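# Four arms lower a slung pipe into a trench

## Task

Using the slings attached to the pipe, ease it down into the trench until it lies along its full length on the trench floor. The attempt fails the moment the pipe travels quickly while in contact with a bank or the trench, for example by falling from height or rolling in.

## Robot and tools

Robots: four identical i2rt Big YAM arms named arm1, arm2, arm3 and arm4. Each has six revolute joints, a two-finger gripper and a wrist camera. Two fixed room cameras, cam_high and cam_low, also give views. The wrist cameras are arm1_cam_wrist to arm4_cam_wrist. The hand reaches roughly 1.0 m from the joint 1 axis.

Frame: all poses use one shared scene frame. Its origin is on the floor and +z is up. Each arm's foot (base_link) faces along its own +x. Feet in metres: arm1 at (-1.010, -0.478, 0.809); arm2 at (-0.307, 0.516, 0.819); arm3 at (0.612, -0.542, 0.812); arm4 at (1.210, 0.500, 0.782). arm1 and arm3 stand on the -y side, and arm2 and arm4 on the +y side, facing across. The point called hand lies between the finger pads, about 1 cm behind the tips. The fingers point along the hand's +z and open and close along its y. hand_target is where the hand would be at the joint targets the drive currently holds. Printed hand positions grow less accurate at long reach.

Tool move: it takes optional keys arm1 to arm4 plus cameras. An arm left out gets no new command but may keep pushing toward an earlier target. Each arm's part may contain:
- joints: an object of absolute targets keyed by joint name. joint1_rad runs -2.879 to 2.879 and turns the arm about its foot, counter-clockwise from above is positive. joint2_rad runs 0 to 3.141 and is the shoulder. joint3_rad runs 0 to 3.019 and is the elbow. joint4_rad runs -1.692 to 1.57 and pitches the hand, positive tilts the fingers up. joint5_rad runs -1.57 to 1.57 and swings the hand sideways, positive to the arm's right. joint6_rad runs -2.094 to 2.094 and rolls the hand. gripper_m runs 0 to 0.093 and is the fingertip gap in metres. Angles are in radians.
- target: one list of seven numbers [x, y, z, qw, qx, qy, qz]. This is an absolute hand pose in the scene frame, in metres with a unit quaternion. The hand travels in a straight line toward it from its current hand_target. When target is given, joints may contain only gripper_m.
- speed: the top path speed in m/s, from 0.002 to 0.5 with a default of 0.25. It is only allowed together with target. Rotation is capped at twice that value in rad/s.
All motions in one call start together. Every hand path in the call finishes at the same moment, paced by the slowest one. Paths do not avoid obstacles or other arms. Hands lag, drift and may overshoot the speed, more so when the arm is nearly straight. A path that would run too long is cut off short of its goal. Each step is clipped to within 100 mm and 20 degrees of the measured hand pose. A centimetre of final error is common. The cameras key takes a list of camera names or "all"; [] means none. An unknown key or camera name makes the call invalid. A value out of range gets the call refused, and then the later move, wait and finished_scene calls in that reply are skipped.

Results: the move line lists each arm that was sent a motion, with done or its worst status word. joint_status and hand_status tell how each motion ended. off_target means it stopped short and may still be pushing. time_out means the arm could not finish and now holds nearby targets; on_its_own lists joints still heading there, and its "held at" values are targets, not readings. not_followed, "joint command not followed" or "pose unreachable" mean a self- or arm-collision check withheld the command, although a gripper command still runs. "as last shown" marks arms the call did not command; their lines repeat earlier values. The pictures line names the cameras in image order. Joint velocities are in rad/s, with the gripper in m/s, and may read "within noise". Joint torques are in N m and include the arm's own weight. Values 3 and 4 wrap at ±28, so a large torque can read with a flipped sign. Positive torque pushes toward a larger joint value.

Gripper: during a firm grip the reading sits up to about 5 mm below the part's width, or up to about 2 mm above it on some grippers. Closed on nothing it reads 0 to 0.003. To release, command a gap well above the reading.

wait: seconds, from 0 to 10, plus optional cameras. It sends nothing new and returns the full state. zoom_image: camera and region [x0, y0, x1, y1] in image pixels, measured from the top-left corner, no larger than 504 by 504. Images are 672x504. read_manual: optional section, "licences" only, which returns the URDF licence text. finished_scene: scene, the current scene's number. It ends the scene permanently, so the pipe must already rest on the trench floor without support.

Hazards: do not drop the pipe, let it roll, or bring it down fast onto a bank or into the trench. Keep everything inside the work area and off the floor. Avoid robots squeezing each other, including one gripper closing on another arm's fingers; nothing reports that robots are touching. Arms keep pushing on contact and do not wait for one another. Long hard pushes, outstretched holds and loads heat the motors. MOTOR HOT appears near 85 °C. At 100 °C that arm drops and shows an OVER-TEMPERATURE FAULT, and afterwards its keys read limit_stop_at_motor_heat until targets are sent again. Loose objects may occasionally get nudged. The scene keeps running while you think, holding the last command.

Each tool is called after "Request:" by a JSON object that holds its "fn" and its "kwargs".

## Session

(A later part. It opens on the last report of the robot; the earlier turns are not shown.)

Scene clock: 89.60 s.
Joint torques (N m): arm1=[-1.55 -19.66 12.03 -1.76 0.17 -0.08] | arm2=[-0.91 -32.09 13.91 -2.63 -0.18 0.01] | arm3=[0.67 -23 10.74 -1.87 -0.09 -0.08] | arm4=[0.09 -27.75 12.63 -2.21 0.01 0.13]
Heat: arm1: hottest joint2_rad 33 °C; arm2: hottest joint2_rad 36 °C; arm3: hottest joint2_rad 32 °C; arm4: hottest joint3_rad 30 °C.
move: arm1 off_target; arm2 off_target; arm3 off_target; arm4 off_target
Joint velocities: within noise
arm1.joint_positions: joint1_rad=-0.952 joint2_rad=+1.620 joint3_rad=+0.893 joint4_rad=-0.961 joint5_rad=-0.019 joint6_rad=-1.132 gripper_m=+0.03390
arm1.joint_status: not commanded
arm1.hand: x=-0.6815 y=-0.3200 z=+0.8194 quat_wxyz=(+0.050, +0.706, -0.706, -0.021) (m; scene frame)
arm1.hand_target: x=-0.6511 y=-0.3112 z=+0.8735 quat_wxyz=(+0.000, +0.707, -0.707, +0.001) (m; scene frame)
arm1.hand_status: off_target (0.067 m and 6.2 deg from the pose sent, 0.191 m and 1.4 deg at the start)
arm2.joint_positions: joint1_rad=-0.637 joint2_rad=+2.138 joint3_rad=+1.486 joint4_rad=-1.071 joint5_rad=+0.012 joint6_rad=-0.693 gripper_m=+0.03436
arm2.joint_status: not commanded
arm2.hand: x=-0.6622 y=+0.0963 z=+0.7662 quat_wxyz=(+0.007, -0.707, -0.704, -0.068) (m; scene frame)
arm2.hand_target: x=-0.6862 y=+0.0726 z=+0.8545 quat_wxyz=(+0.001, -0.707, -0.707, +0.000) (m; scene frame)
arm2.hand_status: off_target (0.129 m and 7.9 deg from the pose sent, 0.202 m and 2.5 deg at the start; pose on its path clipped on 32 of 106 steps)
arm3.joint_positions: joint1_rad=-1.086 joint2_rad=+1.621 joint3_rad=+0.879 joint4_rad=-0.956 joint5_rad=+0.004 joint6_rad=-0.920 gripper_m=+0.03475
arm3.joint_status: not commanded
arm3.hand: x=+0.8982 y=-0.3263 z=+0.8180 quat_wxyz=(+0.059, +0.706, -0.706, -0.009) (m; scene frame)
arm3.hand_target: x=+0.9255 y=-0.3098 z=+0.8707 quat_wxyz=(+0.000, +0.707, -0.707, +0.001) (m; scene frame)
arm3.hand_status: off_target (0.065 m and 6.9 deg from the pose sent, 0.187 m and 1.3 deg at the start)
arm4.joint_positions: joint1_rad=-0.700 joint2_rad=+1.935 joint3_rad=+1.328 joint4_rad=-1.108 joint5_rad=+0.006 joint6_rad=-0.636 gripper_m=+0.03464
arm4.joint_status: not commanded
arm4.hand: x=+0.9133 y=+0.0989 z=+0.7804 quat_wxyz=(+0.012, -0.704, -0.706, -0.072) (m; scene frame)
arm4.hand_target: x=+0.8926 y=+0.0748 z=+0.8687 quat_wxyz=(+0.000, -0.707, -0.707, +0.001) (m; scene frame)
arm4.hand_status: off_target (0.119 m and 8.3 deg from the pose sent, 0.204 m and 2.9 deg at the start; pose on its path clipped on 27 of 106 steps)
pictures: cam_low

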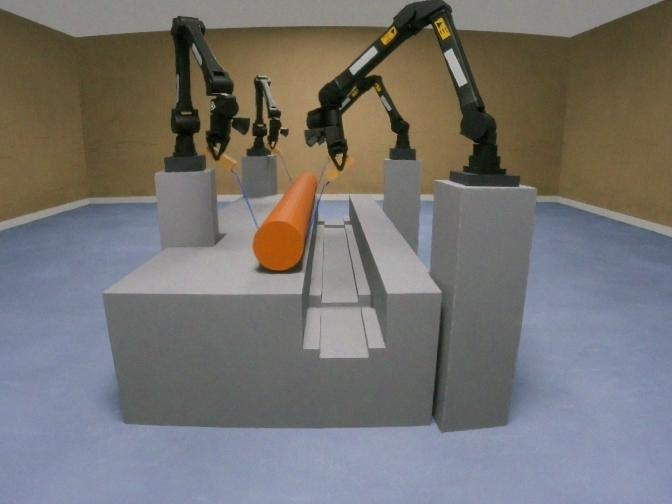

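Request:
{"fn": "move", "kwargs": {"arm1": {"target": [-0.648, -0.270, 0.896, 0, 0.7071, -0.7071, 0], "speed": 0.06}, "arm2": {"target": [-0.697, 0.105, 0.890, 0, 0.7071, 0.7071, 0], "speed": 0.06}, "arm3": {"target": [0.928, -0.265, 0.891, 0, 0.7071, -0.7071, 0], "speed": 0.06}, "arm4": {"target": [0.886, 0.105, 0.895, 0, 0.7071, 0.7071, 0], "speed": 0.06}, "cameras": ["cam_low"]}}

Request:
{"fn": "move", "kwargs": {"arm1": {"target": [-0.648, -0.085, 0.900, 0, 0.7071, -0.7071, 0], "speed": 0.07}, "arm2": {"target": [-0.697, 0.300, 0.878, 0, 0.7071, 0.7071, 0], "speed": 0.07}, "arm3": {"target": [0.926, -0.105, 0.895, 0, 0.7071, -0.7071, 0], "speed": 0.07}, "arm4": {"target": [0.885, 0.275, 0.885, 0, 0.7071, 0.7071, 0], "speed": 0.07}, "cameras": ["cam_low"]}}

Request:
{"fn": "zoom_image", "kwargs": {"camera": "cam_low", "region": [240, 130, 440, 330]}}

Scene clock: 98.77 s.
Joint torques (N m): arm1=[-1.2 -19.6 13.23 -1.26 0.15 -0.06] | arm2=[-2.61 -33.03 11.14 -2.51 -0.19 -0.1] | arm3=[0.73 -20.84 12.16 -1.61 -0.11 -0.03] | arm4=[-1.26 -28.04 9.48 -1.65 0.01 -0.15]
Heat: arm1: hottest joint2_rad 33 °C; arm2: hottest joint2_rad 40 °C; arm3: hottest joint2_rad 33 °C; arm4: hottest joint3_rad 32 °C.
move: arm1 off_target; arm2 off_target; arm3 off_target; arm4 off_target
Joint velocities: within noise
arm1.joint_positions: joint1_rad=-0.867 joint2_rad=+1.620 joint3_rad=+0.962 joint4_rad=-1.032 joint5_rad=-0.019 joint6_rad=-1.050 gripper_m=+0.03390
arm1.joint_status: not commanded
arm1.hand: x=-0.6824 y=-0.2842 z=+0.8393 quat_wxyz=(+0.053, +0.707, -0.705, -0.016) (m; scene frame)
arm1.hand_target: x=-0.6514 y=-0.2718 z=+0.8945 quat_wxyz=(+0.000, +0.707, -0.707, +0.001) (m; scene frame)
arm1.hand_status: off_target (0.068 m and 6.4 deg from the pose sent, 0.097 m and 6.2 deg at the start)
arm2.joint_positions: joint1_rad=-0.665 joint2_rad=+2.066 joint3_rad=+1.478 joint4_rad=-1.111 joint5_rad=+0.014 joint6_rad=-0.731 gripper_m=+0.03436
arm2.joint_status: not commanded
arm2.hand: x=-0.6733 y=+0.1079 z=+0.8030 quat_wxyz=(+0.005, -0.704, -0.708, -0.056) (m; scene frame)
arm2.hand_target: x=-0.6944 y=+0.1069 z=+0.8842 quat_wxyz=(+0.001, -0.707, -0.707, +0.000) (m; scene frame)
arm2.hand_status: off_target (0.090 m and 6.5 deg from the pose sent, 0.129 m and 7.9 deg at the start; pose on its path clipped on 2 of 46 steps)
arm3.joint_positions: joint1_rad=-1.004 joint2_rad=+1.625 joint3_rad=+0.968 joint4_rad=-1.029 joint5_rad=+0.004 joint6_rad=-0.844 gripper_m=+0.03475
arm3.joint_status: not commanded
arm3.hand: x=+0.8987 y=-0.2868 z=+0.8428 quat_wxyz=(+0.053, +0.708, -0.704, -0.004) (m; scene frame)
arm3.hand_target: x=+0.9255 y=-0.2671 z=+0.8906 quat_wxyz=(-0.001, +0.707, -0.707, +0.000) (m; scene frame)
arm3.hand_status: off_target (0.060 m and 6.1 deg from the pose sent, 0.100 m and 6.9 deg at the start)
arm4.joint_positions: joint1_rad=-0.724 joint2_rad=+1.866 joint3_rad=+1.328 joint4_rad=-1.153 joint5_rad=+0.009 joint6_rad=-0.655 gripper_m=+0.03464
arm4.joint_status: not commanded
arm4.hand: x=+0.9050 y=+0.1091 z=+0.8148 quat_wxyz=(+0.010, -0.707, -0.705, -0.060) (m; scene frame)
arm4.hand_target: x=+0.8884 y=+0.1071 z=+0.8896 quat_wxyz=(+0.002, -0.707, -0.707, +0.000) (m; scene frame)
arm4.hand_status: off_target (0.082 m and 7.0 deg from the pose sent, 0.118 m and 8.3 deg at the start)
pictures: cam_low

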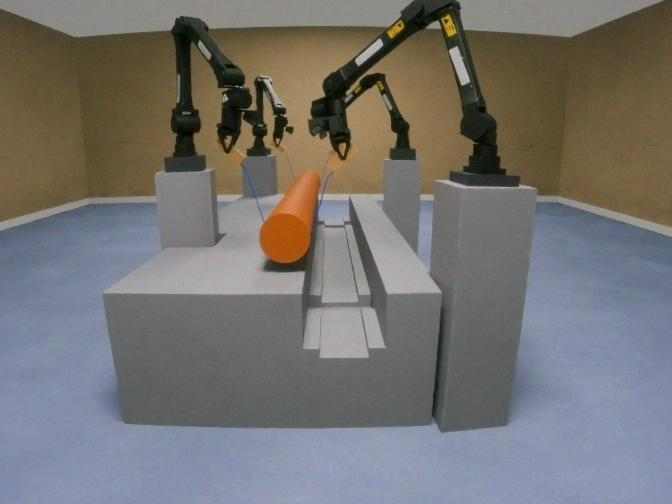

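Scene clock: 102.33 s.
Joint torques (N m): arm1=[-1.85 -23.82 14.04 -1.66 0.18 -0.03] | arm2=[-3.14 -23.77 10.17 -1.31 0.05 -0.09] | arm3=[0.26 -28.92 12.42 -1.8 -0.06 -0.01] | arm4=[-1.61 -19.96 8.84 -0.66 0.05 -0.14]
Heat: arm1: hottest joint2_rad 34 °C; arm2: hottest joint2_rad 40 °C; arm3: hottest joint2_rad 33 °C; arm4: hottest joint3_rad 32 °C.
move: arm1 off_target; arm2 off_target; arm3 off_target; arm4 off_target
Joint velocities: within noise
arm1.joint_positions: joint1_rad=-0.557 joint2_rad=+1.874 joint3_rad=+1.323 joint4_rad=-1.121 joint5_rad=-0.021 joint6_rad=-0.750 gripper_m=+0.03390
arm1.joint_status: not commanded
arm1.hand: x=-0.6776 y=-0.1046 z=+0.8371 quat_wxyz=(+0.049, +0.711, -0.701, +0.000) (m; scene frame)
arm1.hand_target: x=-0.6512 y=-0.0883 z=+0.8993 quat_wxyz=(-0.001, +0.707, -0.707, +0.000) (m; scene frame)
arm1.hand_status: off_target (0.072 m and 5.7 deg from the pose sent, 0.211 m and 6.4 deg at the start)
arm2.joint_positions: joint1_rad=-0.961 joint2_rad=+1.761 joint3_rad=+1.075 joint4_rad=-1.001 joint5_rad=+0.013 joint6_rad=-1.034 gripper_m=+0.03436
arm2.joint_status: not commanded
arm2.hand: x=-0.6727 y=+0.2959 z=+0.8270 quat_wxyz=(-0.013, -0.702, -0.711, -0.051) (m; scene frame)
arm2.hand_target: x=-0.6952 y=+0.3005 z=+0.8755 quat_wxyz=(+0.001, -0.707, -0.707, +0.000) (m; scene frame)
arm2.hand_status: off_target (0.057 m and 6.1 deg from the pose sent, 0.208 m and 6.5 deg at the start)
arm3.joint_positions: joint1_rad=-0.776 joint2_rad=+1.919 joint3_rad=+1.342 joint4_rad=-1.122 joint5_rad=+0.001 joint6_rad=-0.619 gripper_m=+0.03475
arm3.joint_status: not commanded
arm3.hand: x=+0.9014 y=-0.1302 z=+0.8283 quat_wxyz=(+0.058, +0.709, -0.703, +0.009) (m; scene frame)
arm3.hand_target: x=+0.9234 y=-0.1087 z=+0.8941 quat_wxyz=(-0.001, +0.707, -0.707, +0.000) (m; scene frame)
arm3.hand_status: off_target (0.075 m and 6.7 deg from the pose sent, 0.191 m and 6.1 deg at the start)
arm4.joint_positions: joint1_rad=-0.998 joint2_rad=+1.564 joint3_rad=+0.980 joint4_rad=-1.099 joint5_rad=+0.007 joint6_rad=-0.933 gripper_m=+0.03464
arm4.joint_status: not commanded
arm4.hand: x=+0.9049 y=+0.2758 z=+0.8357 quat_wxyz=(-0.007, -0.705, -0.706, -0.057) (m; scene frame)
arm4.hand_target: x=+0.8867 y=+0.2757 z=+0.8824 quat_wxyz=(+0.002, -0.707, -0.707, +0.000) (m; scene frame)
arm4.hand_status: off_target (0.053 m and 6.6 deg from the pose sent, 0.181 m and 7.0 deg at the start)
pictures: cam_low

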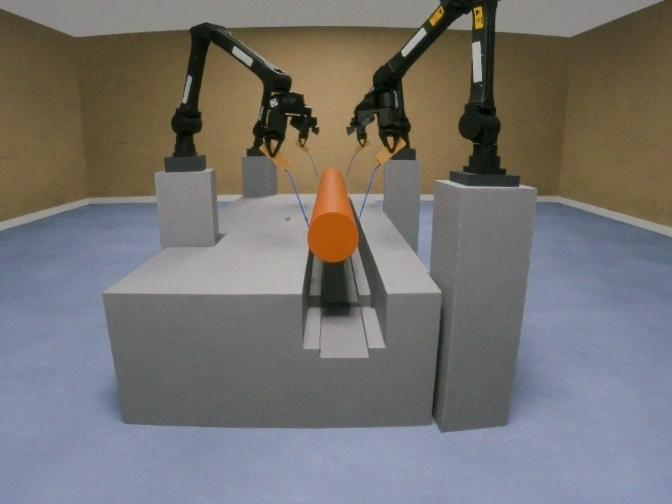

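Scaled by 2.520.

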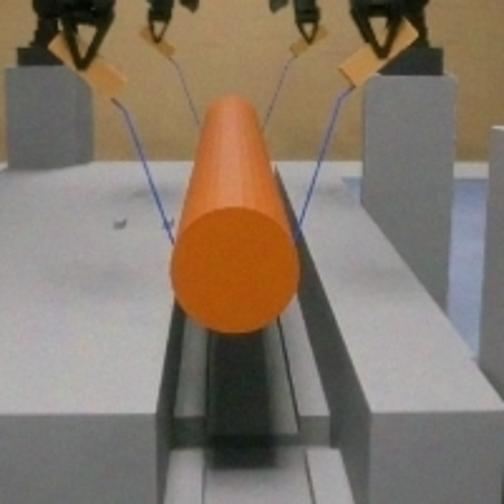

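Request:
{"fn": "zoom_image", "kwargs": {"camera": "cam_low", "region": [300, 150, 380, 230]}}

Scaled by 6.300.

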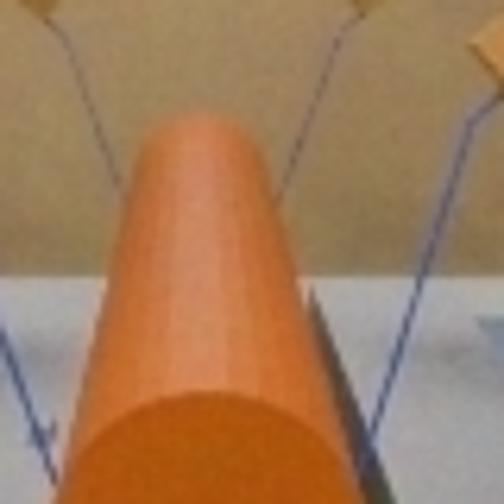

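Request:
{"fn": "move", "kwargs": {"arm1": {"target": [-0.648, -0.073, 0.800, 0, 0.7071, -0.7071, 0], "speed": 0.06}, "arm2": {"target": [-0.697, 0.312, 0.776, 0, 0.7071, 0.7071, 0], "speed": 0.06}, "arm3": {"target": [0.926, -0.087, 0.801, 0, 0.7071, -0.7071, 0], "speed": 0.06}, "arm4": {"target": [0.884, 0.295, 0.789, 0, 0.7071, 0.7071, 0], "speed": 0.06}, "cameras": ["cam_low"]}}

Request:
{"fn": "zoom_image", "kwargs": {"camera": "cam_low", "region": [240, 130, 440, 330]}}

Request:
{"fn": "zoom_image", "kwargs": {"camera": "cam_low", "region": [300, 170, 380, 250]}}

Scene clock: 115.13 s.
Joint torques (N m): arm1=[-1.79 -25.17 8.8 -0.18 0.14 -0.01] | arm2=[-3.37 -21.6 7.84 -0.95 0 -0.09] | arm3=[0.5 -30.21 9.05 -0.92 -0.09 0.01] | arm4=[-1.67 -17.08 7.19 -0.39 0.04 -0.1]
Heat: arm1: hottest joint3_rad 38 °C; arm2: hottest joint2_rad 38 °C; arm3: hottest joint2_rad 35 °C; arm4: hottest joint3_rad 33 °C.
move: arm1 off_target; arm2 off_target; arm3 off_target; arm4 off_target
Joint velocities: within noise
arm1.joint_positions: joint1_rad=-0.540 joint2_rad=+2.033 joint3_rad=+1.323 joint4_rad=-0.944 joint5_rad=-0.021 joint6_rad=-0.735 gripper_m=+0.03390
arm1.joint_status: not commanded
arm1.hand: x=-0.6693 y=-0.0848 z=+0.7551 quat_wxyz=(+0.041, +0.712, -0.701, +0.000) (m; scene frame)
arm1.hand_target: x=-0.6490 y=-0.0742 z=+0.7992 quat_wxyz=(+0.000, +0.707, -0.707, +0.000) (m; scene frame)
arm1.hand_status: off_target (0.051 m and 4.8 deg from the pose sent, 0.057 m and 5.7 deg at the start)
arm2.joint_positions: joint1_rad=-0.986 joint2_rad=+1.898 joint3_rad=+0.979 joint4_rad=-0.740 joint5_rad=+0.013 joint6_rad=-1.065 gripper_m=+0.03436
arm2.joint_status: not commanded
arm2.hand: x=-0.6702 y=+0.3084 z=+0.7421 quat_wxyz=(-0.011, -0.700, -0.713, -0.038) (m; scene frame)
arm2.hand_target: x=-0.6959 y=+0.3124 z=+0.7748 quat_wxyz=(+0.001, -0.707, -0.707, +0.000) (m; scene frame)
arm2.hand_status: off_target (0.043 m and 4.6 deg from the pose sent, 0.059 m and 6.1 deg at the start)
arm3.joint_positions: joint1_rad=-0.759 joint2_rad=+2.074 joint3_rad=+1.342 joint4_rad=-0.953 joint5_rad=+0.001 joint6_rad=-0.602 gripper_m=+0.03475
arm3.joint_status: not commanded
arm3.hand: x=+0.9041 y=-0.1111 z=+0.7472 quat_wxyz=(+0.051, +0.709, -0.703, +0.009) (m; scene frame)
arm3.hand_target: x=+0.9246 y=-0.0892 z=+0.8004 quat_wxyz=(+0.000, +0.707, -0.707, +0.000) (m; scene frame)
arm3.hand_status: off_target (0.063 m and 6.0 deg from the pose sent, 0.057 m and 6.8 deg at the start)
arm4.joint_positions: joint1_rad=-1.041 joint2_rad=+1.663 joint3_rad=+0.839 joint4_rad=-0.827 joint5_rad=+0.006 joint6_rad=-0.981 gripper_m=+0.03464
arm4.joint_status: not commanded
arm4.hand: x=+0.9078 y=+0.2967 z=+0.7569 quat_wxyz=(-0.007, -0.704, -0.709, -0.041) (m; scene frame)
arm4.hand_target: x=+0.8849 y=+0.2954 z=+0.7879 quat_wxyz=(+0.001, -0.707, -0.707, +0.000) (m; scene frame)
arm4.hand_status: off_target (0.040 m and 4.8 deg from the pose sent, 0.055 m and 6.6 deg at the start)
pictures: cam_low

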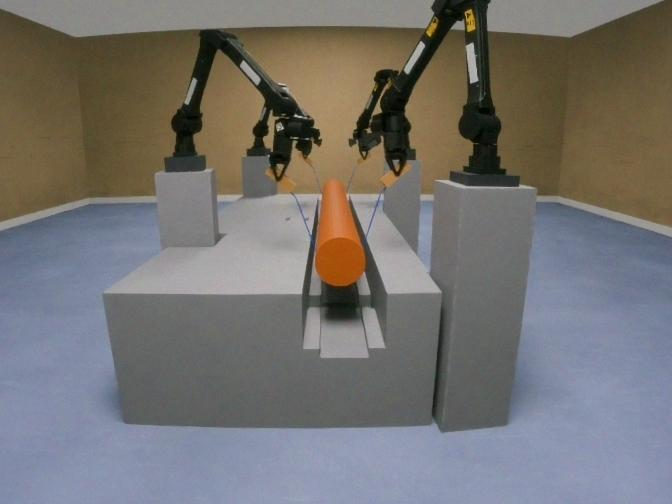

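Scaled by 2.520.

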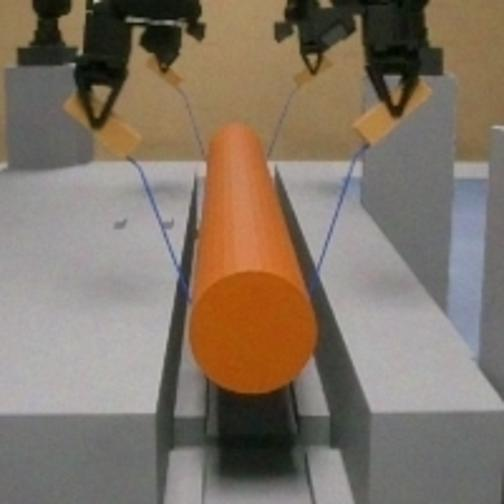

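Scaled by 6.300.

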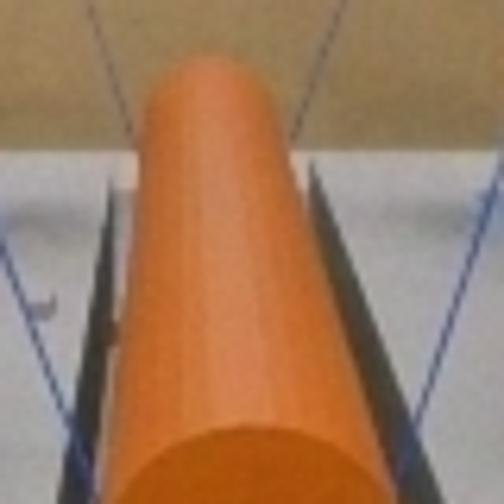

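Request:
{"fn": "move", "kwargs": {"arm1": {"target": [-0.648, -0.073, 0.643, 0, 0.7071, -0.7071, 0], "speed": 0.06}, "arm2": {"target": [-0.697, 0.313, 0.621, 0, 0.7071, 0.7071, 0], "speed": 0.06}, "arm3": {"target": [0.922, -0.088, 0.647, 0, 0.7071, -0.7071, 0], "speed": 0.06}, "arm4": {"target": [0.881, 0.293, 0.639, 0, 0.7071, 0.7071, 0], "speed": 0.06}, "cameras": ["cam_low"]}}

Request:
{"fn": "zoom_image", "kwargs": {"camera": "cam_low", "region": [300, 270, 400, 370]}}

Request:
{"fn": "zoom_image", "kwargs": {"camera": "cam_low", "region": [300, 180, 380, 260]}}

Scene clock: 124.33 s.
Joint torques (N m): arm1=[-1.32 -24.59 6.75 -0.23 0.14 0.01] | arm2=[-3.43 -22.12 4.77 -1.01 0.1 -0.09] | arm3=[0.32 -29.92 6.04 -0.85 -0.06 0.03] | arm4=[-1.73 -18.49 3.67 -0.1 0.09 -0.09]
Heat: arm1: hottest joint3_rad 38 °C; arm2: hottest joint2_rad 38 °C; arm3: hottest joint2_rad 37 °C; arm4: hottest joint3_rad 33 °C.
move: arm1 off_target; arm2 off_target; arm3 off_target; arm4 off_target
Joint velocities: within noise
arm1.joint_positions: joint1_rad=-0.536 joint2_rad=+2.296 joint3_rad=+1.298 joint4_rad=-0.634 joint5_rad=-0.021 joint6_rad=-0.732 gripper_m=+0.03390
arm1.joint_status: not commanded
arm1.hand: x=-0.6721 y=-0.0882 z=+0.6122 quat_wxyz=(+0.030, +0.713, -0.701, +0.000) (m; scene frame)
arm1.hand_target: x=-0.6486 y=-0.0738 z=+0.6429 quat_wxyz=(+0.000, +0.707, -0.707, +0.000) (m; scene frame)
arm1.hand_status: off_target (0.042 m and 3.5 deg from the pose sent, 0.115 m and 4.8 deg at the start)
arm2.joint_positions: joint1_rad=-0.993 joint2_rad=+2.255 joint3_rad=+0.987 joint4_rad=-0.375 joint5_rad=+0.010 joint6_rad=-1.072 gripper_m=+0.03437
arm2.joint_status: not commanded
arm2.hand: x=-0.6646 y=+0.3118 z=+0.5947 quat_wxyz=(-0.010, -0.700, -0.713, -0.030) (m; scene frame)
arm2.hand_target: x=-0.6960 y=+0.3137 z=+0.6202 quat_wxyz=(+0.001, -0.707, -0.707, +0.000) (m; scene frame)
arm2.hand_status: off_target (0.042 m and 3.8 deg from the pose sent, 0.124 m and 4.6 deg at the start)
arm3.joint_positions: joint1_rad=-0.754 joint2_rad=+2.329 joint3_rad=+1.328 joint4_rad=-0.648 joint5_rad=+0.000 joint6_rad=-0.599 gripper_m=+0.03475
arm3.joint_status: not commanded
arm3.hand: x=+0.9010 y=-0.1092 z=+0.6093 quat_wxyz=(+0.033, +0.711, -0.703, +0.005) (m; scene frame)
arm3.hand_target: x=+0.9214 y=-0.0889 z=+0.6464 quat_wxyz=(+0.000, +0.707, -0.707, +0.000) (m; scene frame)
arm3.hand_status: off_target (0.048 m and 3.9 deg from the pose sent, 0.104 m and 6.0 deg at the start)
arm4.joint_positions: joint1_rad=-1.045 joint2_rad=+2.037 joint3_rad=+0.805 joint4_rad=-0.409 joint5_rad=+0.005 joint6_rad=-0.987 gripper_m=+0.03464
arm4.joint_status: not commanded
arm4.hand: x=+0.9088 y=+0.2982 z=+0.6138 quat_wxyz=(-0.007, -0.704, -0.709, -0.035) (m; scene frame)
arm4.hand_target: x=+0.8816 y=+0.2935 z=+0.6381 quat_wxyz=(+0.001, -0.707, -0.707, +0.000) (m; scene frame)
arm4.hand_status: off_target (0.038 m and 4.2 deg from the pose sent, 0.121 m and 4.8 deg at the start)
pictures: cam_low

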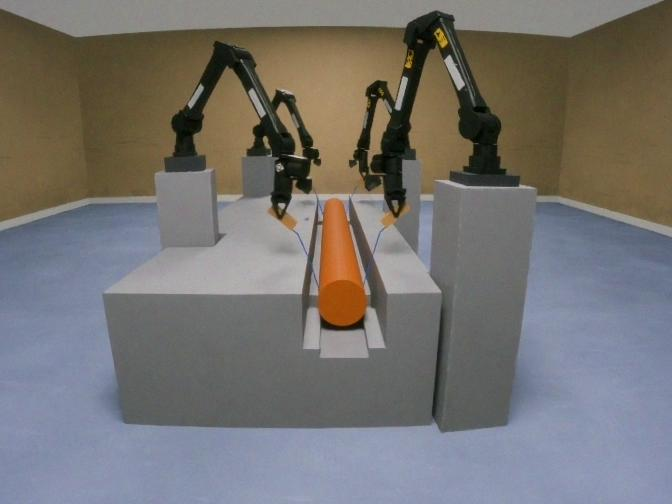

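Scaled by 5.040.

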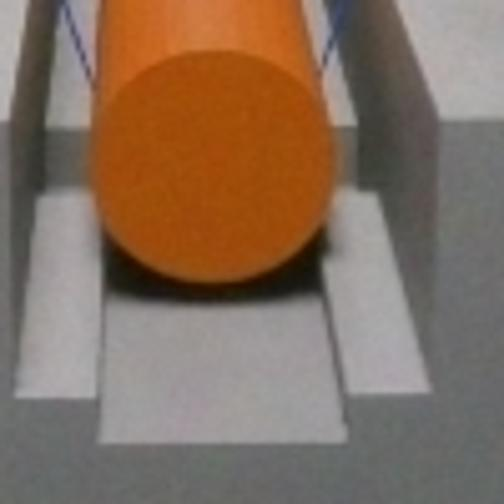

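Scaled by 6.300.

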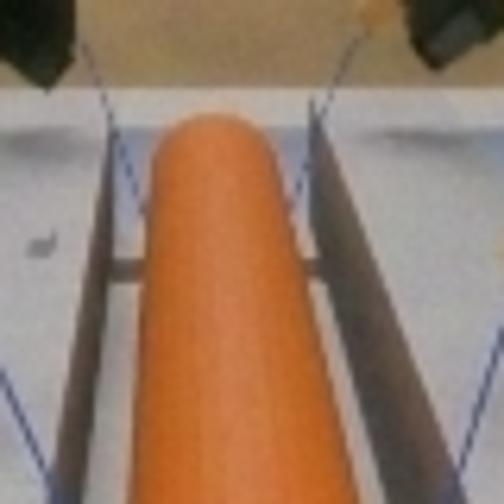

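Request:
{"fn": "move", "kwargs": {"arm1": {"target": [-0.650, -0.076, 0.610, 0, 0.7071, -0.7071, 0], "speed": 0.025}, "arm2": {"target": [-0.696, 0.312, 0.593, 0, 0.7071, 0.7071, 0], "speed": 0.025}, "arm3": {"target": [0.920, -0.090, 0.614, 0, 0.7071, -0.7071, 0], "speed": 0.025}, "arm4": {"target": [0.882, 0.292, 0.611, 0, 0.7071, 0.7071, 0], "speed": 0.025}, "cameras": ["cam_low"]}}

Request:
{"fn": "zoom_image", "kwargs": {"camera": "cam_low", "region": [300, 270, 400, 370]}}

Request:
{"fn": "zoom_image", "kwargs": {"camera": "cam_low", "region": [300, 180, 380, 260]}}

Scene clock: 131.43 s.
Joint torques (N m): arm1=[-1.49 -22.71 6.52 -0.09 0.23 0.01] | arm2=[-3.19 -21.19 4.08 -0.79 0.25 -0.01] | arm3=[0.38 -28.34 5.65 -0.75 0.04 0.03] | arm4=[-1.44 -17.73 3.71 -0.08 0.06 -0.05]
Heat: arm1: hottest joint2_rad 37 °C; arm2: hottest joint2_rad 39 °C; arm3: hottest joint2_rad 36 °C; arm4: hottest joint3_rad 33 °C.
move: arm1 off_target; arm2 off_target; arm3 off_target; arm4 off_target
Joint velocities: within noise
arm1.joint_positions: joint1_rad=-0.536 joint2_rad=+2.339 joint3_rad=+1.300 joint4_rad=-0.576 joint5_rad=-0.023 joint6_rad=-0.731 gripper_m=+0.03390
arm1.joint_status: not commanded
arm1.hand: x=-0.6717 y=-0.0874 z=+0.5909 quat_wxyz=(+0.021, +0.713, -0.701, -0.002) (m; scene frame)
arm1.hand_target: x=-0.6504 y=-0.0766 z=+0.6102 quat_wxyz=(+0.000, +0.707, -0.707, +0.000) (m; scene frame)
arm1.hand_status: off_target (0.031 m and 2.6 deg from the pose sent, 0.025 m and 3.5 deg at the start)
arm2.joint_positions: joint1_rad=-0.993 joint2_rad=+2.314 joint3_rad=+1.011 joint4_rad=-0.326 joint5_rad=+0.006 joint6_rad=-1.074 gripper_m=+0.03437
arm2.joint_status: not commanded
arm2.hand: x=-0.6685 y=+0.3084 z=+0.5730 quat_wxyz=(-0.011, -0.700, -0.714, -0.022) (m; scene frame)
arm2.hand_target: x=-0.6955 y=+0.3124 z=+0.5926 quat_wxyz=(+0.001, -0.707, -0.707, +0.000) (m; scene frame)
arm2.hand_status: off_target (0.034 m and 3.1 deg from the pose sent, 0.031 m and 3.8 deg at the start)
arm3.joint_positions: joint1_rad=-0.752 joint2_rad=+2.375 joint3_rad=+1.337 joint4_rad=-0.592 joint5_rad=-0.002 joint6_rad=-0.599 gripper_m=+0.03475
arm3.joint_status: not commanded
arm3.hand: x=+0.9013 y=-0.1062 z=+0.5869 quat_wxyz=(+0.024, +0.711, -0.703, +0.002) (m; scene frame)
arm3.hand_target: x=+0.9197 y=-0.0906 z=+0.6138 quat_wxyz=(+0.000, +0.707, -0.707, +0.000) (m; scene frame)
arm3.hand_status: off_target (0.037 m and 2.9 deg from the pose sent, 0.027 m and 3.9 deg at the start)
arm4.joint_positions: joint1_rad=-1.045 joint2_rad=+2.104 joint3_rad=+0.808 joint4_rad=-0.339 joint5_rad=+0.005 joint6_rad=-0.987 gripper_m=+0.03464
arm4.joint_status: not commanded
arm4.hand: x=+0.9104 y=+0.2992 z=+0.5904 quat_wxyz=(-0.006, -0.704, -0.709, -0.033) (m; scene frame)
arm4.hand_target: x=+0.8825 y=+0.2926 z=+0.6107 quat_wxyz=(+0.001, -0.707, -0.707, +0.000) (m; scene frame)
arm4.hand_status: off_target (0.036 m and 3.8 deg from the pose sent, 0.028 m and 4.2 deg at the start)
pictures: cam_low

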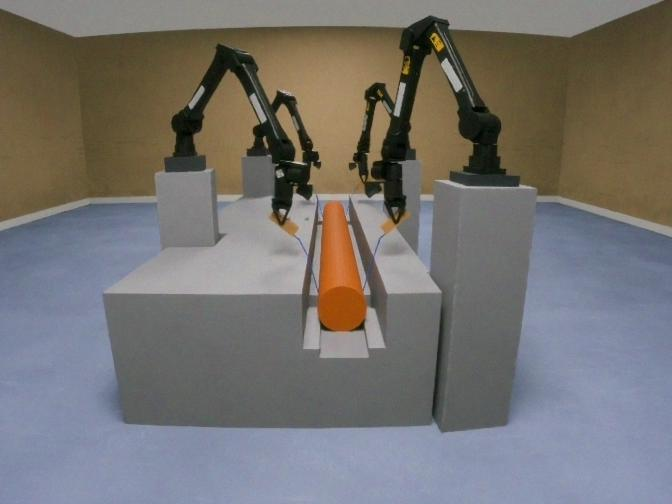

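Scaled by 5.040.

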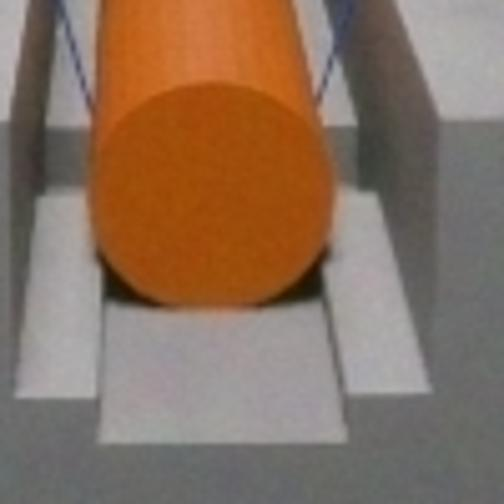

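Scaled by 6.300.

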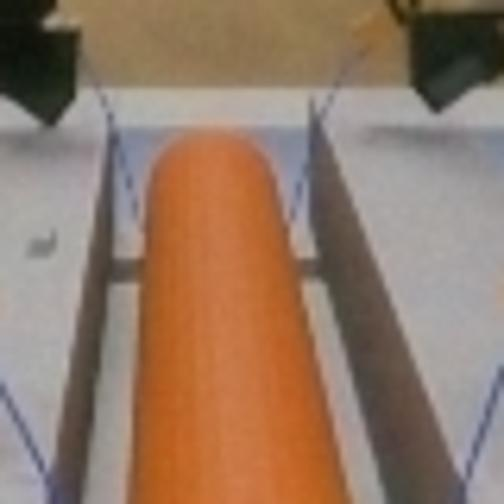

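Request:
{"fn": "move", "kwargs": {"arm1": {"target": [-0.655, -0.082, 0.567, 0, 0.7071, -0.7071, 0], "speed": 0.04}, "arm2": {"target": [-0.694, 0.313, 0.563, 0, 0.7071, 0.7071, 0], "speed": 0.04}, "arm3": {"target": [0.916, -0.095, 0.572, 0, 0.7071, -0.7071, 0], "speed": 0.04}, "arm4": {"target": [0.884, 0.291, 0.577, 0, 0.7071, 0.7071, 0], "speed": 0.04}, "cameras": ["cam_low"]}}

Request:
{"fn": "zoom_image", "kwargs": {"camera": "cam_low", "region": [300, 270, 400, 370]}}

Request:
{"fn": "zoom_image", "kwargs": {"camera": "cam_low", "region": [240, 170, 440, 370]}}

Scene clock: 137.80 s.
Joint torques (N m): arm1=[-0.85 -18.49 6.53 0.9 0.01 0.01] | arm2=[-1.38 -16.85 4.9 0.05 -0.09 0.05] | arm3=[0.38 -23.06 6.01 0.42 -0.03 0.04] | arm4=[-0.38 -13.51 3.64 0.65 0.02 0.01]
Heat: arm1: hottest joint2_rad 37 °C; arm2: hottest joint2_rad 39 °C; arm3: hottest joint2_rad 36 °C; arm4: hottest joint2_rad 32 °C.
move: arm1 off_target; arm2 off_target; arm3 off_target; arm4 off_target
Joint velocities: within noise
arm1.joint_positions: joint1_rad=-0.542 joint2_rad=+2.369 joint3_rad=+1.303 joint4_rad=-0.521 joint5_rad=-0.019 joint6_rad=-0.731 gripper_m=+0.03390
arm1.joint_status: not commanded
arm1.hand: x=-0.6654 y=-0.0868 z=+0.5761 quat_wxyz=(+0.007, +0.711, -0.703, -0.001) (m; scene frame)
arm1.hand_target: x=-0.6554 y=-0.0824 z=+0.5673 quat_wxyz=(+0.000, +0.707, -0.707, +0.000) (m; scene frame)
arm1.hand_status: off_target (0.015 m and 1.0 deg from the pose sent, 0.030 m and 2.6 deg at the start)
arm2.joint_positions: joint1_rad=-1.017 joint2_rad=+2.341 joint3_rad=+1.021 joint4_rad=-0.293 joint5_rad=+0.013 joint6_rad=-1.082 gripper_m=+0.03437
arm2.joint_status: not commanded
arm2.hand: x=-0.6778 y=+0.3159 z=+0.5631 quat_wxyz=(-0.005, -0.705, -0.709, -0.015) (m; scene frame)
arm2.hand_target: x=-0.6938 y=+0.3132 z=+0.5634 quat_wxyz=(+0.000, -0.707, -0.707, +0.000) (m; scene frame)
arm2.hand_status: off_target (0.016 m and 1.8 deg from the pose sent, 0.028 m and 3.1 deg at the start)
arm3.joint_positions: joint1_rad=-0.752 joint2_rad=+2.402 joint3_rad=+1.338 joint4_rad=-0.543 joint5_rad=-0.001 joint6_rad=-0.599 gripper_m=+0.03475
arm3.joint_status: not commanded
arm3.hand: x=+0.9028 y=-0.1043 z=+0.5727 quat_wxyz=(+0.013, +0.711, -0.703, +0.001) (m; scene frame)
arm3.hand_target: x=+0.9159 y=-0.0952 z=+0.5725 quat_wxyz=(+0.000, +0.707, -0.707, +0.000) (m; scene frame)
arm3.hand_status: off_target (0.016 m and 1.7 deg from the pose sent, 0.024 m and 2.9 deg at the start)
arm4.joint_positions: joint1_rad=-1.056 joint2_rad=+2.150 joint3_rad=+0.823 joint4_rad=-0.280 joint5_rad=+0.005 joint6_rad=-0.987 gripper_m=+0.03464
arm4.joint_status: not commanded
arm4.hand: x=+0.9010 y=+0.2976 z=+0.5750 quat_wxyz=(-0.004, -0.708, -0.706, -0.019) (m; scene frame)
arm4.hand_target: x=+0.8842 y=+0.2912 z=+0.5774 quat_wxyz=(+0.000, -0.707, -0.707, +0.000) (m; scene frame)
arm4.hand_status: off_target (0.018 m and 2.2 deg from the pose sent, 0.031 m and 3.8 deg at the start)
pictures: cam_low

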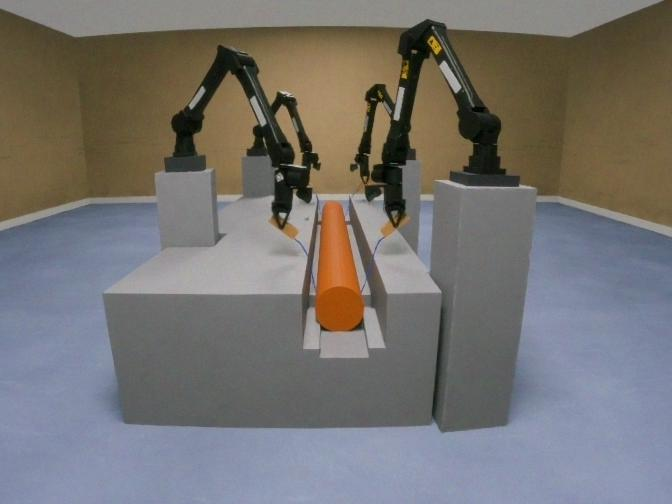

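Scaled by 5.040.

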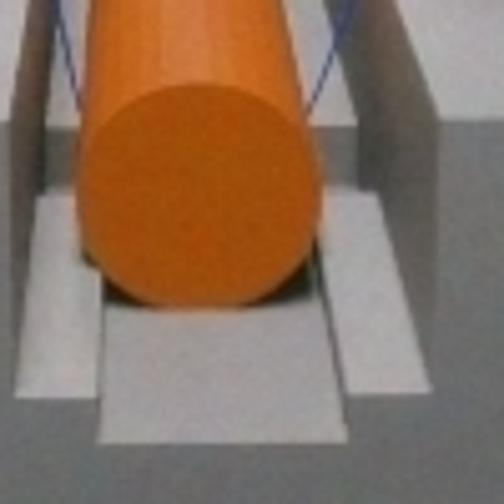

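Scaled by 2.520.

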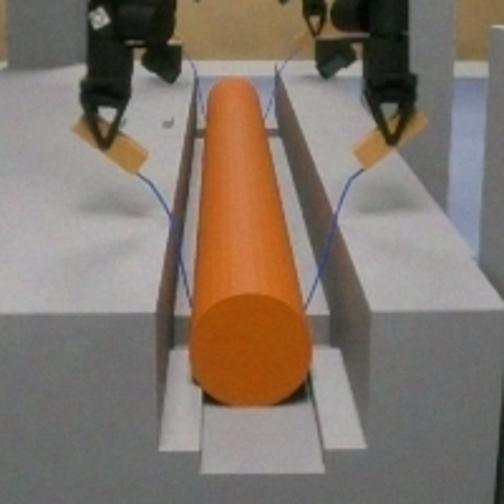

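Request:
{"fn": "move", "kwargs": {"arm1": {"target": [-0.660, -0.085, 0.560, 0, 0.7071, -0.7071, 0], "speed": 0.05}, "arm2": {"target": [-0.691, 0.311, 0.542, 0, 0.7071, 0.7071, 0], "speed": 0.05}, "arm3": {"target": [0.912, -0.098, 0.562, 0, 0.7071, -0.7071, 0], "speed": 0.05}, "arm4": {"target": [0.885, 0.288, 0.550, 0, 0.7071, 0.7071, 0], "speed": 0.05}, "cameras": ["cam_low"]}}

Request:
{"fn": "zoom_image", "kwargs": {"camera": "cam_low", "region": [300, 270, 400, 370]}}

Request:
{"fn": "zoom_image", "kwargs": {"camera": "cam_low", "region": [240, 170, 440, 370]}}

Scene clock: 142.43 s.
Joint torques (N m): arm1=[-0.62 -18.32 5.38 0.98 0.04 0.07] | arm2=[-0.91 -17.26 4.55 0.01 -0.11 0.13] | arm3=[0.79 -23.06 5.45 0.32 -0.04 0.08] | arm4=[0.21 -13.98 3.15 0.68 0 0.09]
Heat: arm1: hottest joint2_rad 37 °C; arm2: hottest joint2_rad 38 °C; arm3: hottest joint2_rad 36 °C; arm4: hottest joint3_rad 32 °C.
move: arm1 off_target; arm2 off_target; arm3 off_target; arm4 off_target
Joint velocities: within noise
arm1.joint_positions: joint1_rad=-0.542 joint2_rad=+2.375 joint3_rad=+1.303 joint4_rad=-0.500 joint5_rad=-0.019 joint6_rad=-0.731 gripper_m=+0.03390
arm1.joint_status: not commanded
arm1.hand: x=-0.6632 y=-0.0845 z=+0.5729 quat_wxyz=(-0.001, +0.711, -0.703, -0.001) (m; scene frame)
arm1.hand_target: x=-0.6603 y=-0.0853 z=+0.5604 quat_wxyz=(+0.000, +0.707, -0.707, +0.000) (m; scene frame)
arm1.hand_status: off_target (0.013 m and 0.7 deg from the pose sent, 0.017 m and 1.0 deg at the start)
arm2.joint_positions: joint1_rad=-1.017 joint2_rad=+2.398 joint3_rad=+1.040 joint4_rad=-0.257 joint5_rad=+0.013 joint6_rad=-1.083 gripper_m=+0.03437
arm2.joint_status: not commanded
arm2.hand: x=-0.6755 y=+0.3168 z=+0.5414 quat_wxyz=(-0.005, -0.705, -0.709, -0.016) (m; scene frame)
arm2.hand_target: x=-0.6908 y=+0.3111 z=+0.5425 quat_wxyz=(+0.000, -0.707, -0.707, +0.000) (m; scene frame)
arm2.hand_status: off_target (0.017 m and 2.0 deg from the pose sent, 0.025 m and 1.8 deg at the start)
arm3.joint_positions: joint1_rad=-0.752 joint2_rad=+2.417 joint3_rad=+1.338 joint4_rad=-0.519 joint5_rad=+0.000 joint6_rad=-0.599 gripper_m=+0.03475
arm3.joint_status: not commanded
arm3.hand: x=+0.9031 y=-0.1039 z=+0.5653 quat_wxyz=(+0.009, +0.711, -0.703, +0.000) (m; scene frame)
arm3.hand_target: x=+0.9120 y=-0.0982 z=+0.5622 quat_wxyz=(+0.000, +0.707, -0.707, +0.000) (m; scene frame)
arm3.hand_status: off_target (0.011 m and 1.2 deg from the pose sent, 0.015 m and 1.7 deg at the start)
arm4.joint_positions: joint1_rad=-1.056 joint2_rad=+2.231 joint3_rad=+0.850 joint4_rad=-0.224 joint5_rad=+0.005 joint6_rad=-0.987 gripper_m=+0.03464
arm4.joint_status: not commanded
arm4.hand: x=+0.8997 y=+0.2966 z=+0.5482 quat_wxyz=(-0.004, -0.708, -0.706, -0.018) (m; scene frame)
arm4.hand_target: x=+0.8852 y=+0.2882 z=+0.5504 quat_wxyz=(+0.000, -0.707, -0.707, +0.000) (m; scene frame)
arm4.hand_status: off_target (0.017 m and 2.1 deg from the pose sent, 0.031 m and 2.2 deg at the start)
pictures: cam_low

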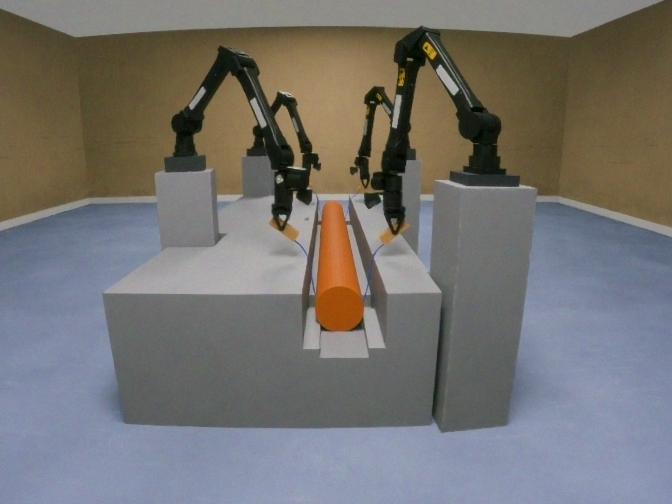

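Scaled by 5.040.

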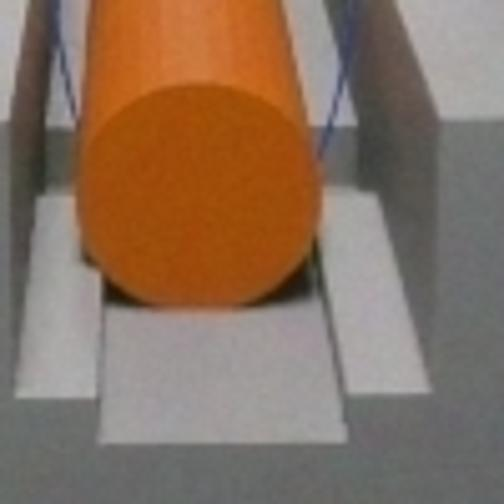

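Scaled by 2.520.

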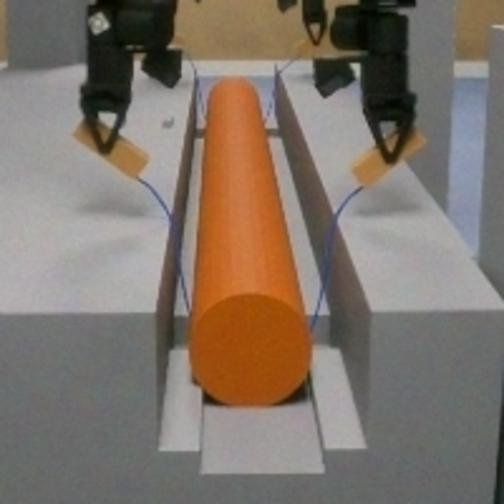

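Request:
{"fn": "move", "kwargs": {"arm1": {"target": [-0.664, -0.125, 0.545, -0.2126, 0.6744, -0.6744, -0.2126], "speed": 0.12}, "arm2": {"target": [-0.688, 0.294, 0.55, 0.2126, 0.6744, 0.6744, -0.2126], "speed": 0.12}, "arm3": {"target": [0.908, -0.130, 0.545, -0.2126, 0.6744, -0.6744, -0.2126], "speed": 0.12}, "arm4": {"target": [0.887, 0.290, 0.55, 0.2126, 0.6744, 0.6744, -0.2126], "speed": 0.12}, "cameras": ["cam_low"]}}

Request:
{"fn": "move", "kwargs": {"arm1": {"target": [-0.664, -0.120, 0.476, -0.2126, 0.6744, -0.6744, -0.2126], "speed": 0.07}, "arm2": {"target": [-0.688, 0.290, 0.480, 0.2126, 0.6744, 0.6744, -0.2126], "speed": 0.07}, "arm3": {"target": [0.908, -0.128, 0.478, -0.2126, 0.6744, -0.6744, -0.2126], "speed": 0.07}, "arm4": {"target": [0.887, 0.288, 0.478, 0.2126, 0.6744, 0.6744, -0.2126], "speed": 0.07}, "cameras": ["cam_low"]}}

Request:
{"fn": "zoom_image", "kwargs": {"camera": "cam_low", "region": [240, 170, 440, 370]}}

Scene clock: 149.97 s.
Joint torques (N m): arm1=[-2.02 -18.26 1.26 2.19 -1.06 -0.14] | arm2=[-1.79 -18.67 1.1 0.79 -1.52 0.05] | arm3=[0.44 -20.72 1.68 1.68 -0.79 -0.06] | arm4=[-0.38 -13.92 0.02 1.33 -0.78 -0.01]
Heat: arm1: hottest joint2_rad 37 °C; arm2: hottest joint2_rad 38 °C; arm3: hottest joint2_rad 36 °C; arm4: hottest joint3_rad 32 °C.
move: arm1 done; arm2 off_target; arm3 done; arm4 off_target
Joint velocities: within noise
arm1.joint_positions: joint1_rad=-0.733 joint2_rad=+2.444 joint3_rad=+0.997 joint4_rad=+0.247 joint5_rad=-0.476 joint6_rad=-0.814 gripper_m=+0.03390
arm1.joint_status: not commanded
arm1.hand: x=-0.6712 y=-0.1216 z=+0.5413 quat_wxyz=(-0.198, +0.676, -0.678, -0.209) (m; scene frame)
arm1.hand_target: x=-0.6641 y=-0.1251 z=+0.5449 quat_wxyz=(-0.212, +0.675, -0.674, -0.212) (m; scene frame)
arm1.hand_status: done (0.009 m and 1.7 deg from the pose sent, 0.049 m and 34.8 deg at the start)
arm2.joint_positions: joint1_rad=-1.185 joint2_rad=+2.465 joint3_rad=+0.952 joint4_rad=+0.099 joint5_rad=-0.539 joint6_rad=-1.194 gripper_m=+0.03437
arm2.joint_status: not commanded
arm2.hand: x=-0.6738 y=+0.2954 z=+0.5382 quat_wxyz=(-0.214, -0.681, -0.675, +0.187) (m; scene frame)
arm2.hand_target: x=-0.6878 y=+0.2943 z=+0.5498 quat_wxyz=(-0.212, -0.674, -0.675, +0.212) (m; scene frame)
arm2.hand_status: off_target (0.019 m and 3.1 deg from the pose sent, 0.027 m and 35.9 deg at the start)
arm3.joint_positions: joint1_rad=-0.912 joint2_rad=+2.458 joint3_rad=+0.989 joint4_rad=+0.337 joint5_rad=-0.392 joint6_rad=-0.654 gripper_m=+0.03475
arm3.joint_status: not commanded
arm3.hand: x=+0.9021 y=-0.1315 z=+0.5429 quat_wxyz=(-0.201, +0.675, -0.678, -0.210) (m; scene frame)
arm3.hand_target: x=+0.9080 y=-0.1300 z=+0.5450 quat_wxyz=(-0.212, +0.674, -0.674, -0.212) (m; scene frame)
arm3.hand_status: done (0.006 m and 1.4 deg from the pose sent, 0.033 m and 35.7 deg at the start)
arm4.joint_positions: joint1_rad=-1.294 joint2_rad=+2.322 joint3_rad=+0.738 joint4_rad=+0.211 joint5_rad=-0.556 joint6_rad=-1.159 gripper_m=+0.03464
arm4.joint_status: not commanded
arm4.hand: x=+0.8940 y=+0.2903 z=+0.5445 quat_wxyz=(-0.215, -0.681, -0.672, +0.195) (m; scene frame)
arm4.hand_target: x=+0.8872 y=+0.2901 z=+0.5499 quat_wxyz=(-0.212, -0.674, -0.675, +0.212) (m; scene frame)
arm4.hand_status: off_target (0.009 m and 2.2 deg from the pose sent, 0.014 m and 36.2 deg at the start)
pictures: cam_low

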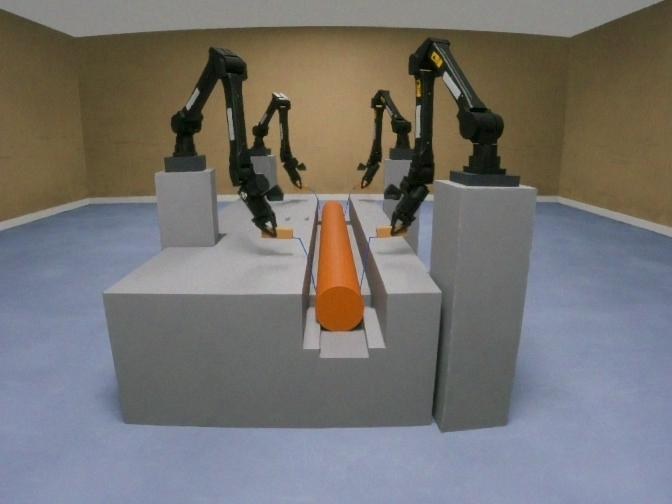

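Scene clock: 151.60 s.
Joint torques (N m): arm1=[0.21 -17.03 1.98 1.72 -0.44 -0.01] | arm2=[-1.2 -17.2 1.66 0.58 -0.74 0.12] | arm3=[0.73 -20.66 1.88 1.48 -0.64 -0.02] | arm4=[-0.09 -14.1 -0.05 1.18 -0.5 0.05]
Heat: arm1: hottest joint2_rad 37 °C; arm2: hottest joint2_rad 38 °C; arm3: hottest joint2_rad 36 °C; arm4: hottest joint2_rad 31 °C.
move: arm1 done; arm2 off_target; arm3 done; arm4 done
Joint velocities: within noise
arm1.joint_positions: joint1_rad=-0.741 joint2_rad=+2.608 joint3_rad=+1.094 joint4_rad=+0.335 joint5_rad=-0.486 joint6_rad=-0.814 gripper_m=+0.03390
arm1.joint_status: not commanded
arm1.hand: x=-0.6644 y=-0.1205 z=+0.4845 quat_wxyz=(-0.209, +0.674, -0.676, -0.212) (m; scene frame)
arm1.hand_target: x=-0.6642 y=-0.1202 z=+0.4762 quat_wxyz=(-0.212, +0.674, -0.674, -0.213) (m; scene frame)
arm1.hand_status: done (0.009 m and 0.5 deg from the pose sent, 0.066 m and 1.7 deg at the start)
arm2.joint_positions: joint1_rad=-1.185 joint2_rad=+2.640 joint3_rad=+1.056 joint4_rad=+0.189 joint5_rad=-0.557 joint6_rad=-1.194 gripper_m=+0.03437
arm2.joint_status: not commanded
arm2.hand: x=-0.6771 y=+0.2908 z=+0.4784 quat_wxyz=(-0.218, -0.676, -0.675, +0.199) (m; scene frame)
arm2.hand_target: x=-0.6879 y=+0.2900 z=+0.4802 quat_wxyz=(-0.213, -0.674, -0.674, +0.213) (m; scene frame)
arm2.hand_status: off_target (0.011 m and 1.7 deg from the pose sent, 0.060 m and 3.1 deg at the start)
arm3.joint_positions: joint1_rad=-0.912 joint2_rad=+2.636 joint3_rad=+1.091 joint4_rad=+0.417 joint5_rad=-0.395 joint6_rad=-0.654 gripper_m=+0.03475
arm3.joint_status: not commanded
arm3.hand: x=+0.9016 y=-0.1310 z=+0.4791 quat_wxyz=(-0.203, +0.675, -0.677, -0.211) (m; scene frame)
arm3.hand_target: x=+0.9078 y=-0.1281 z=+0.4781 quat_wxyz=(-0.212, +0.674, -0.674, -0.213) (m; scene frame)
arm3.hand_status: done (0.007 m and 1.2 deg from the pose sent, 0.065 m and 1.4 deg at the start)
arm4.joint_positions: joint1_rad=-1.294 joint2_rad=+2.543 joint3_rad=+0.840 joint4_rad=+0.334 joint5_rad=-0.563 joint6_rad=-1.160 gripper_m=+0.03464
arm4.joint_status: not commanded
arm4.hand: x=+0.8969 y=+0.2899 z=+0.4752 quat_wxyz=(-0.218, -0.680, -0.672, +0.198) (m; scene frame)
arm4.hand_target: x=+0.8871 y=+0.2880 z=+0.4781 quat_wxyz=(-0.213, -0.674, -0.675, +0.212) (m; scene frame)
arm4.hand_status: done (0.010 m and 1.9 deg from the pose sent, 0.067 m and 2.1 deg at the start)
pictures: cam_low

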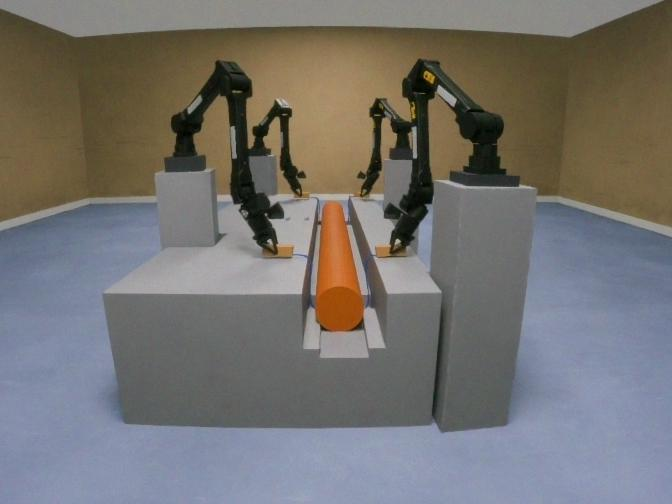

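Scaled by 2.520.

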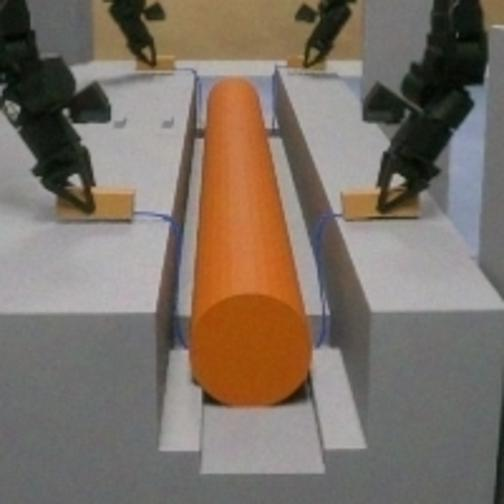

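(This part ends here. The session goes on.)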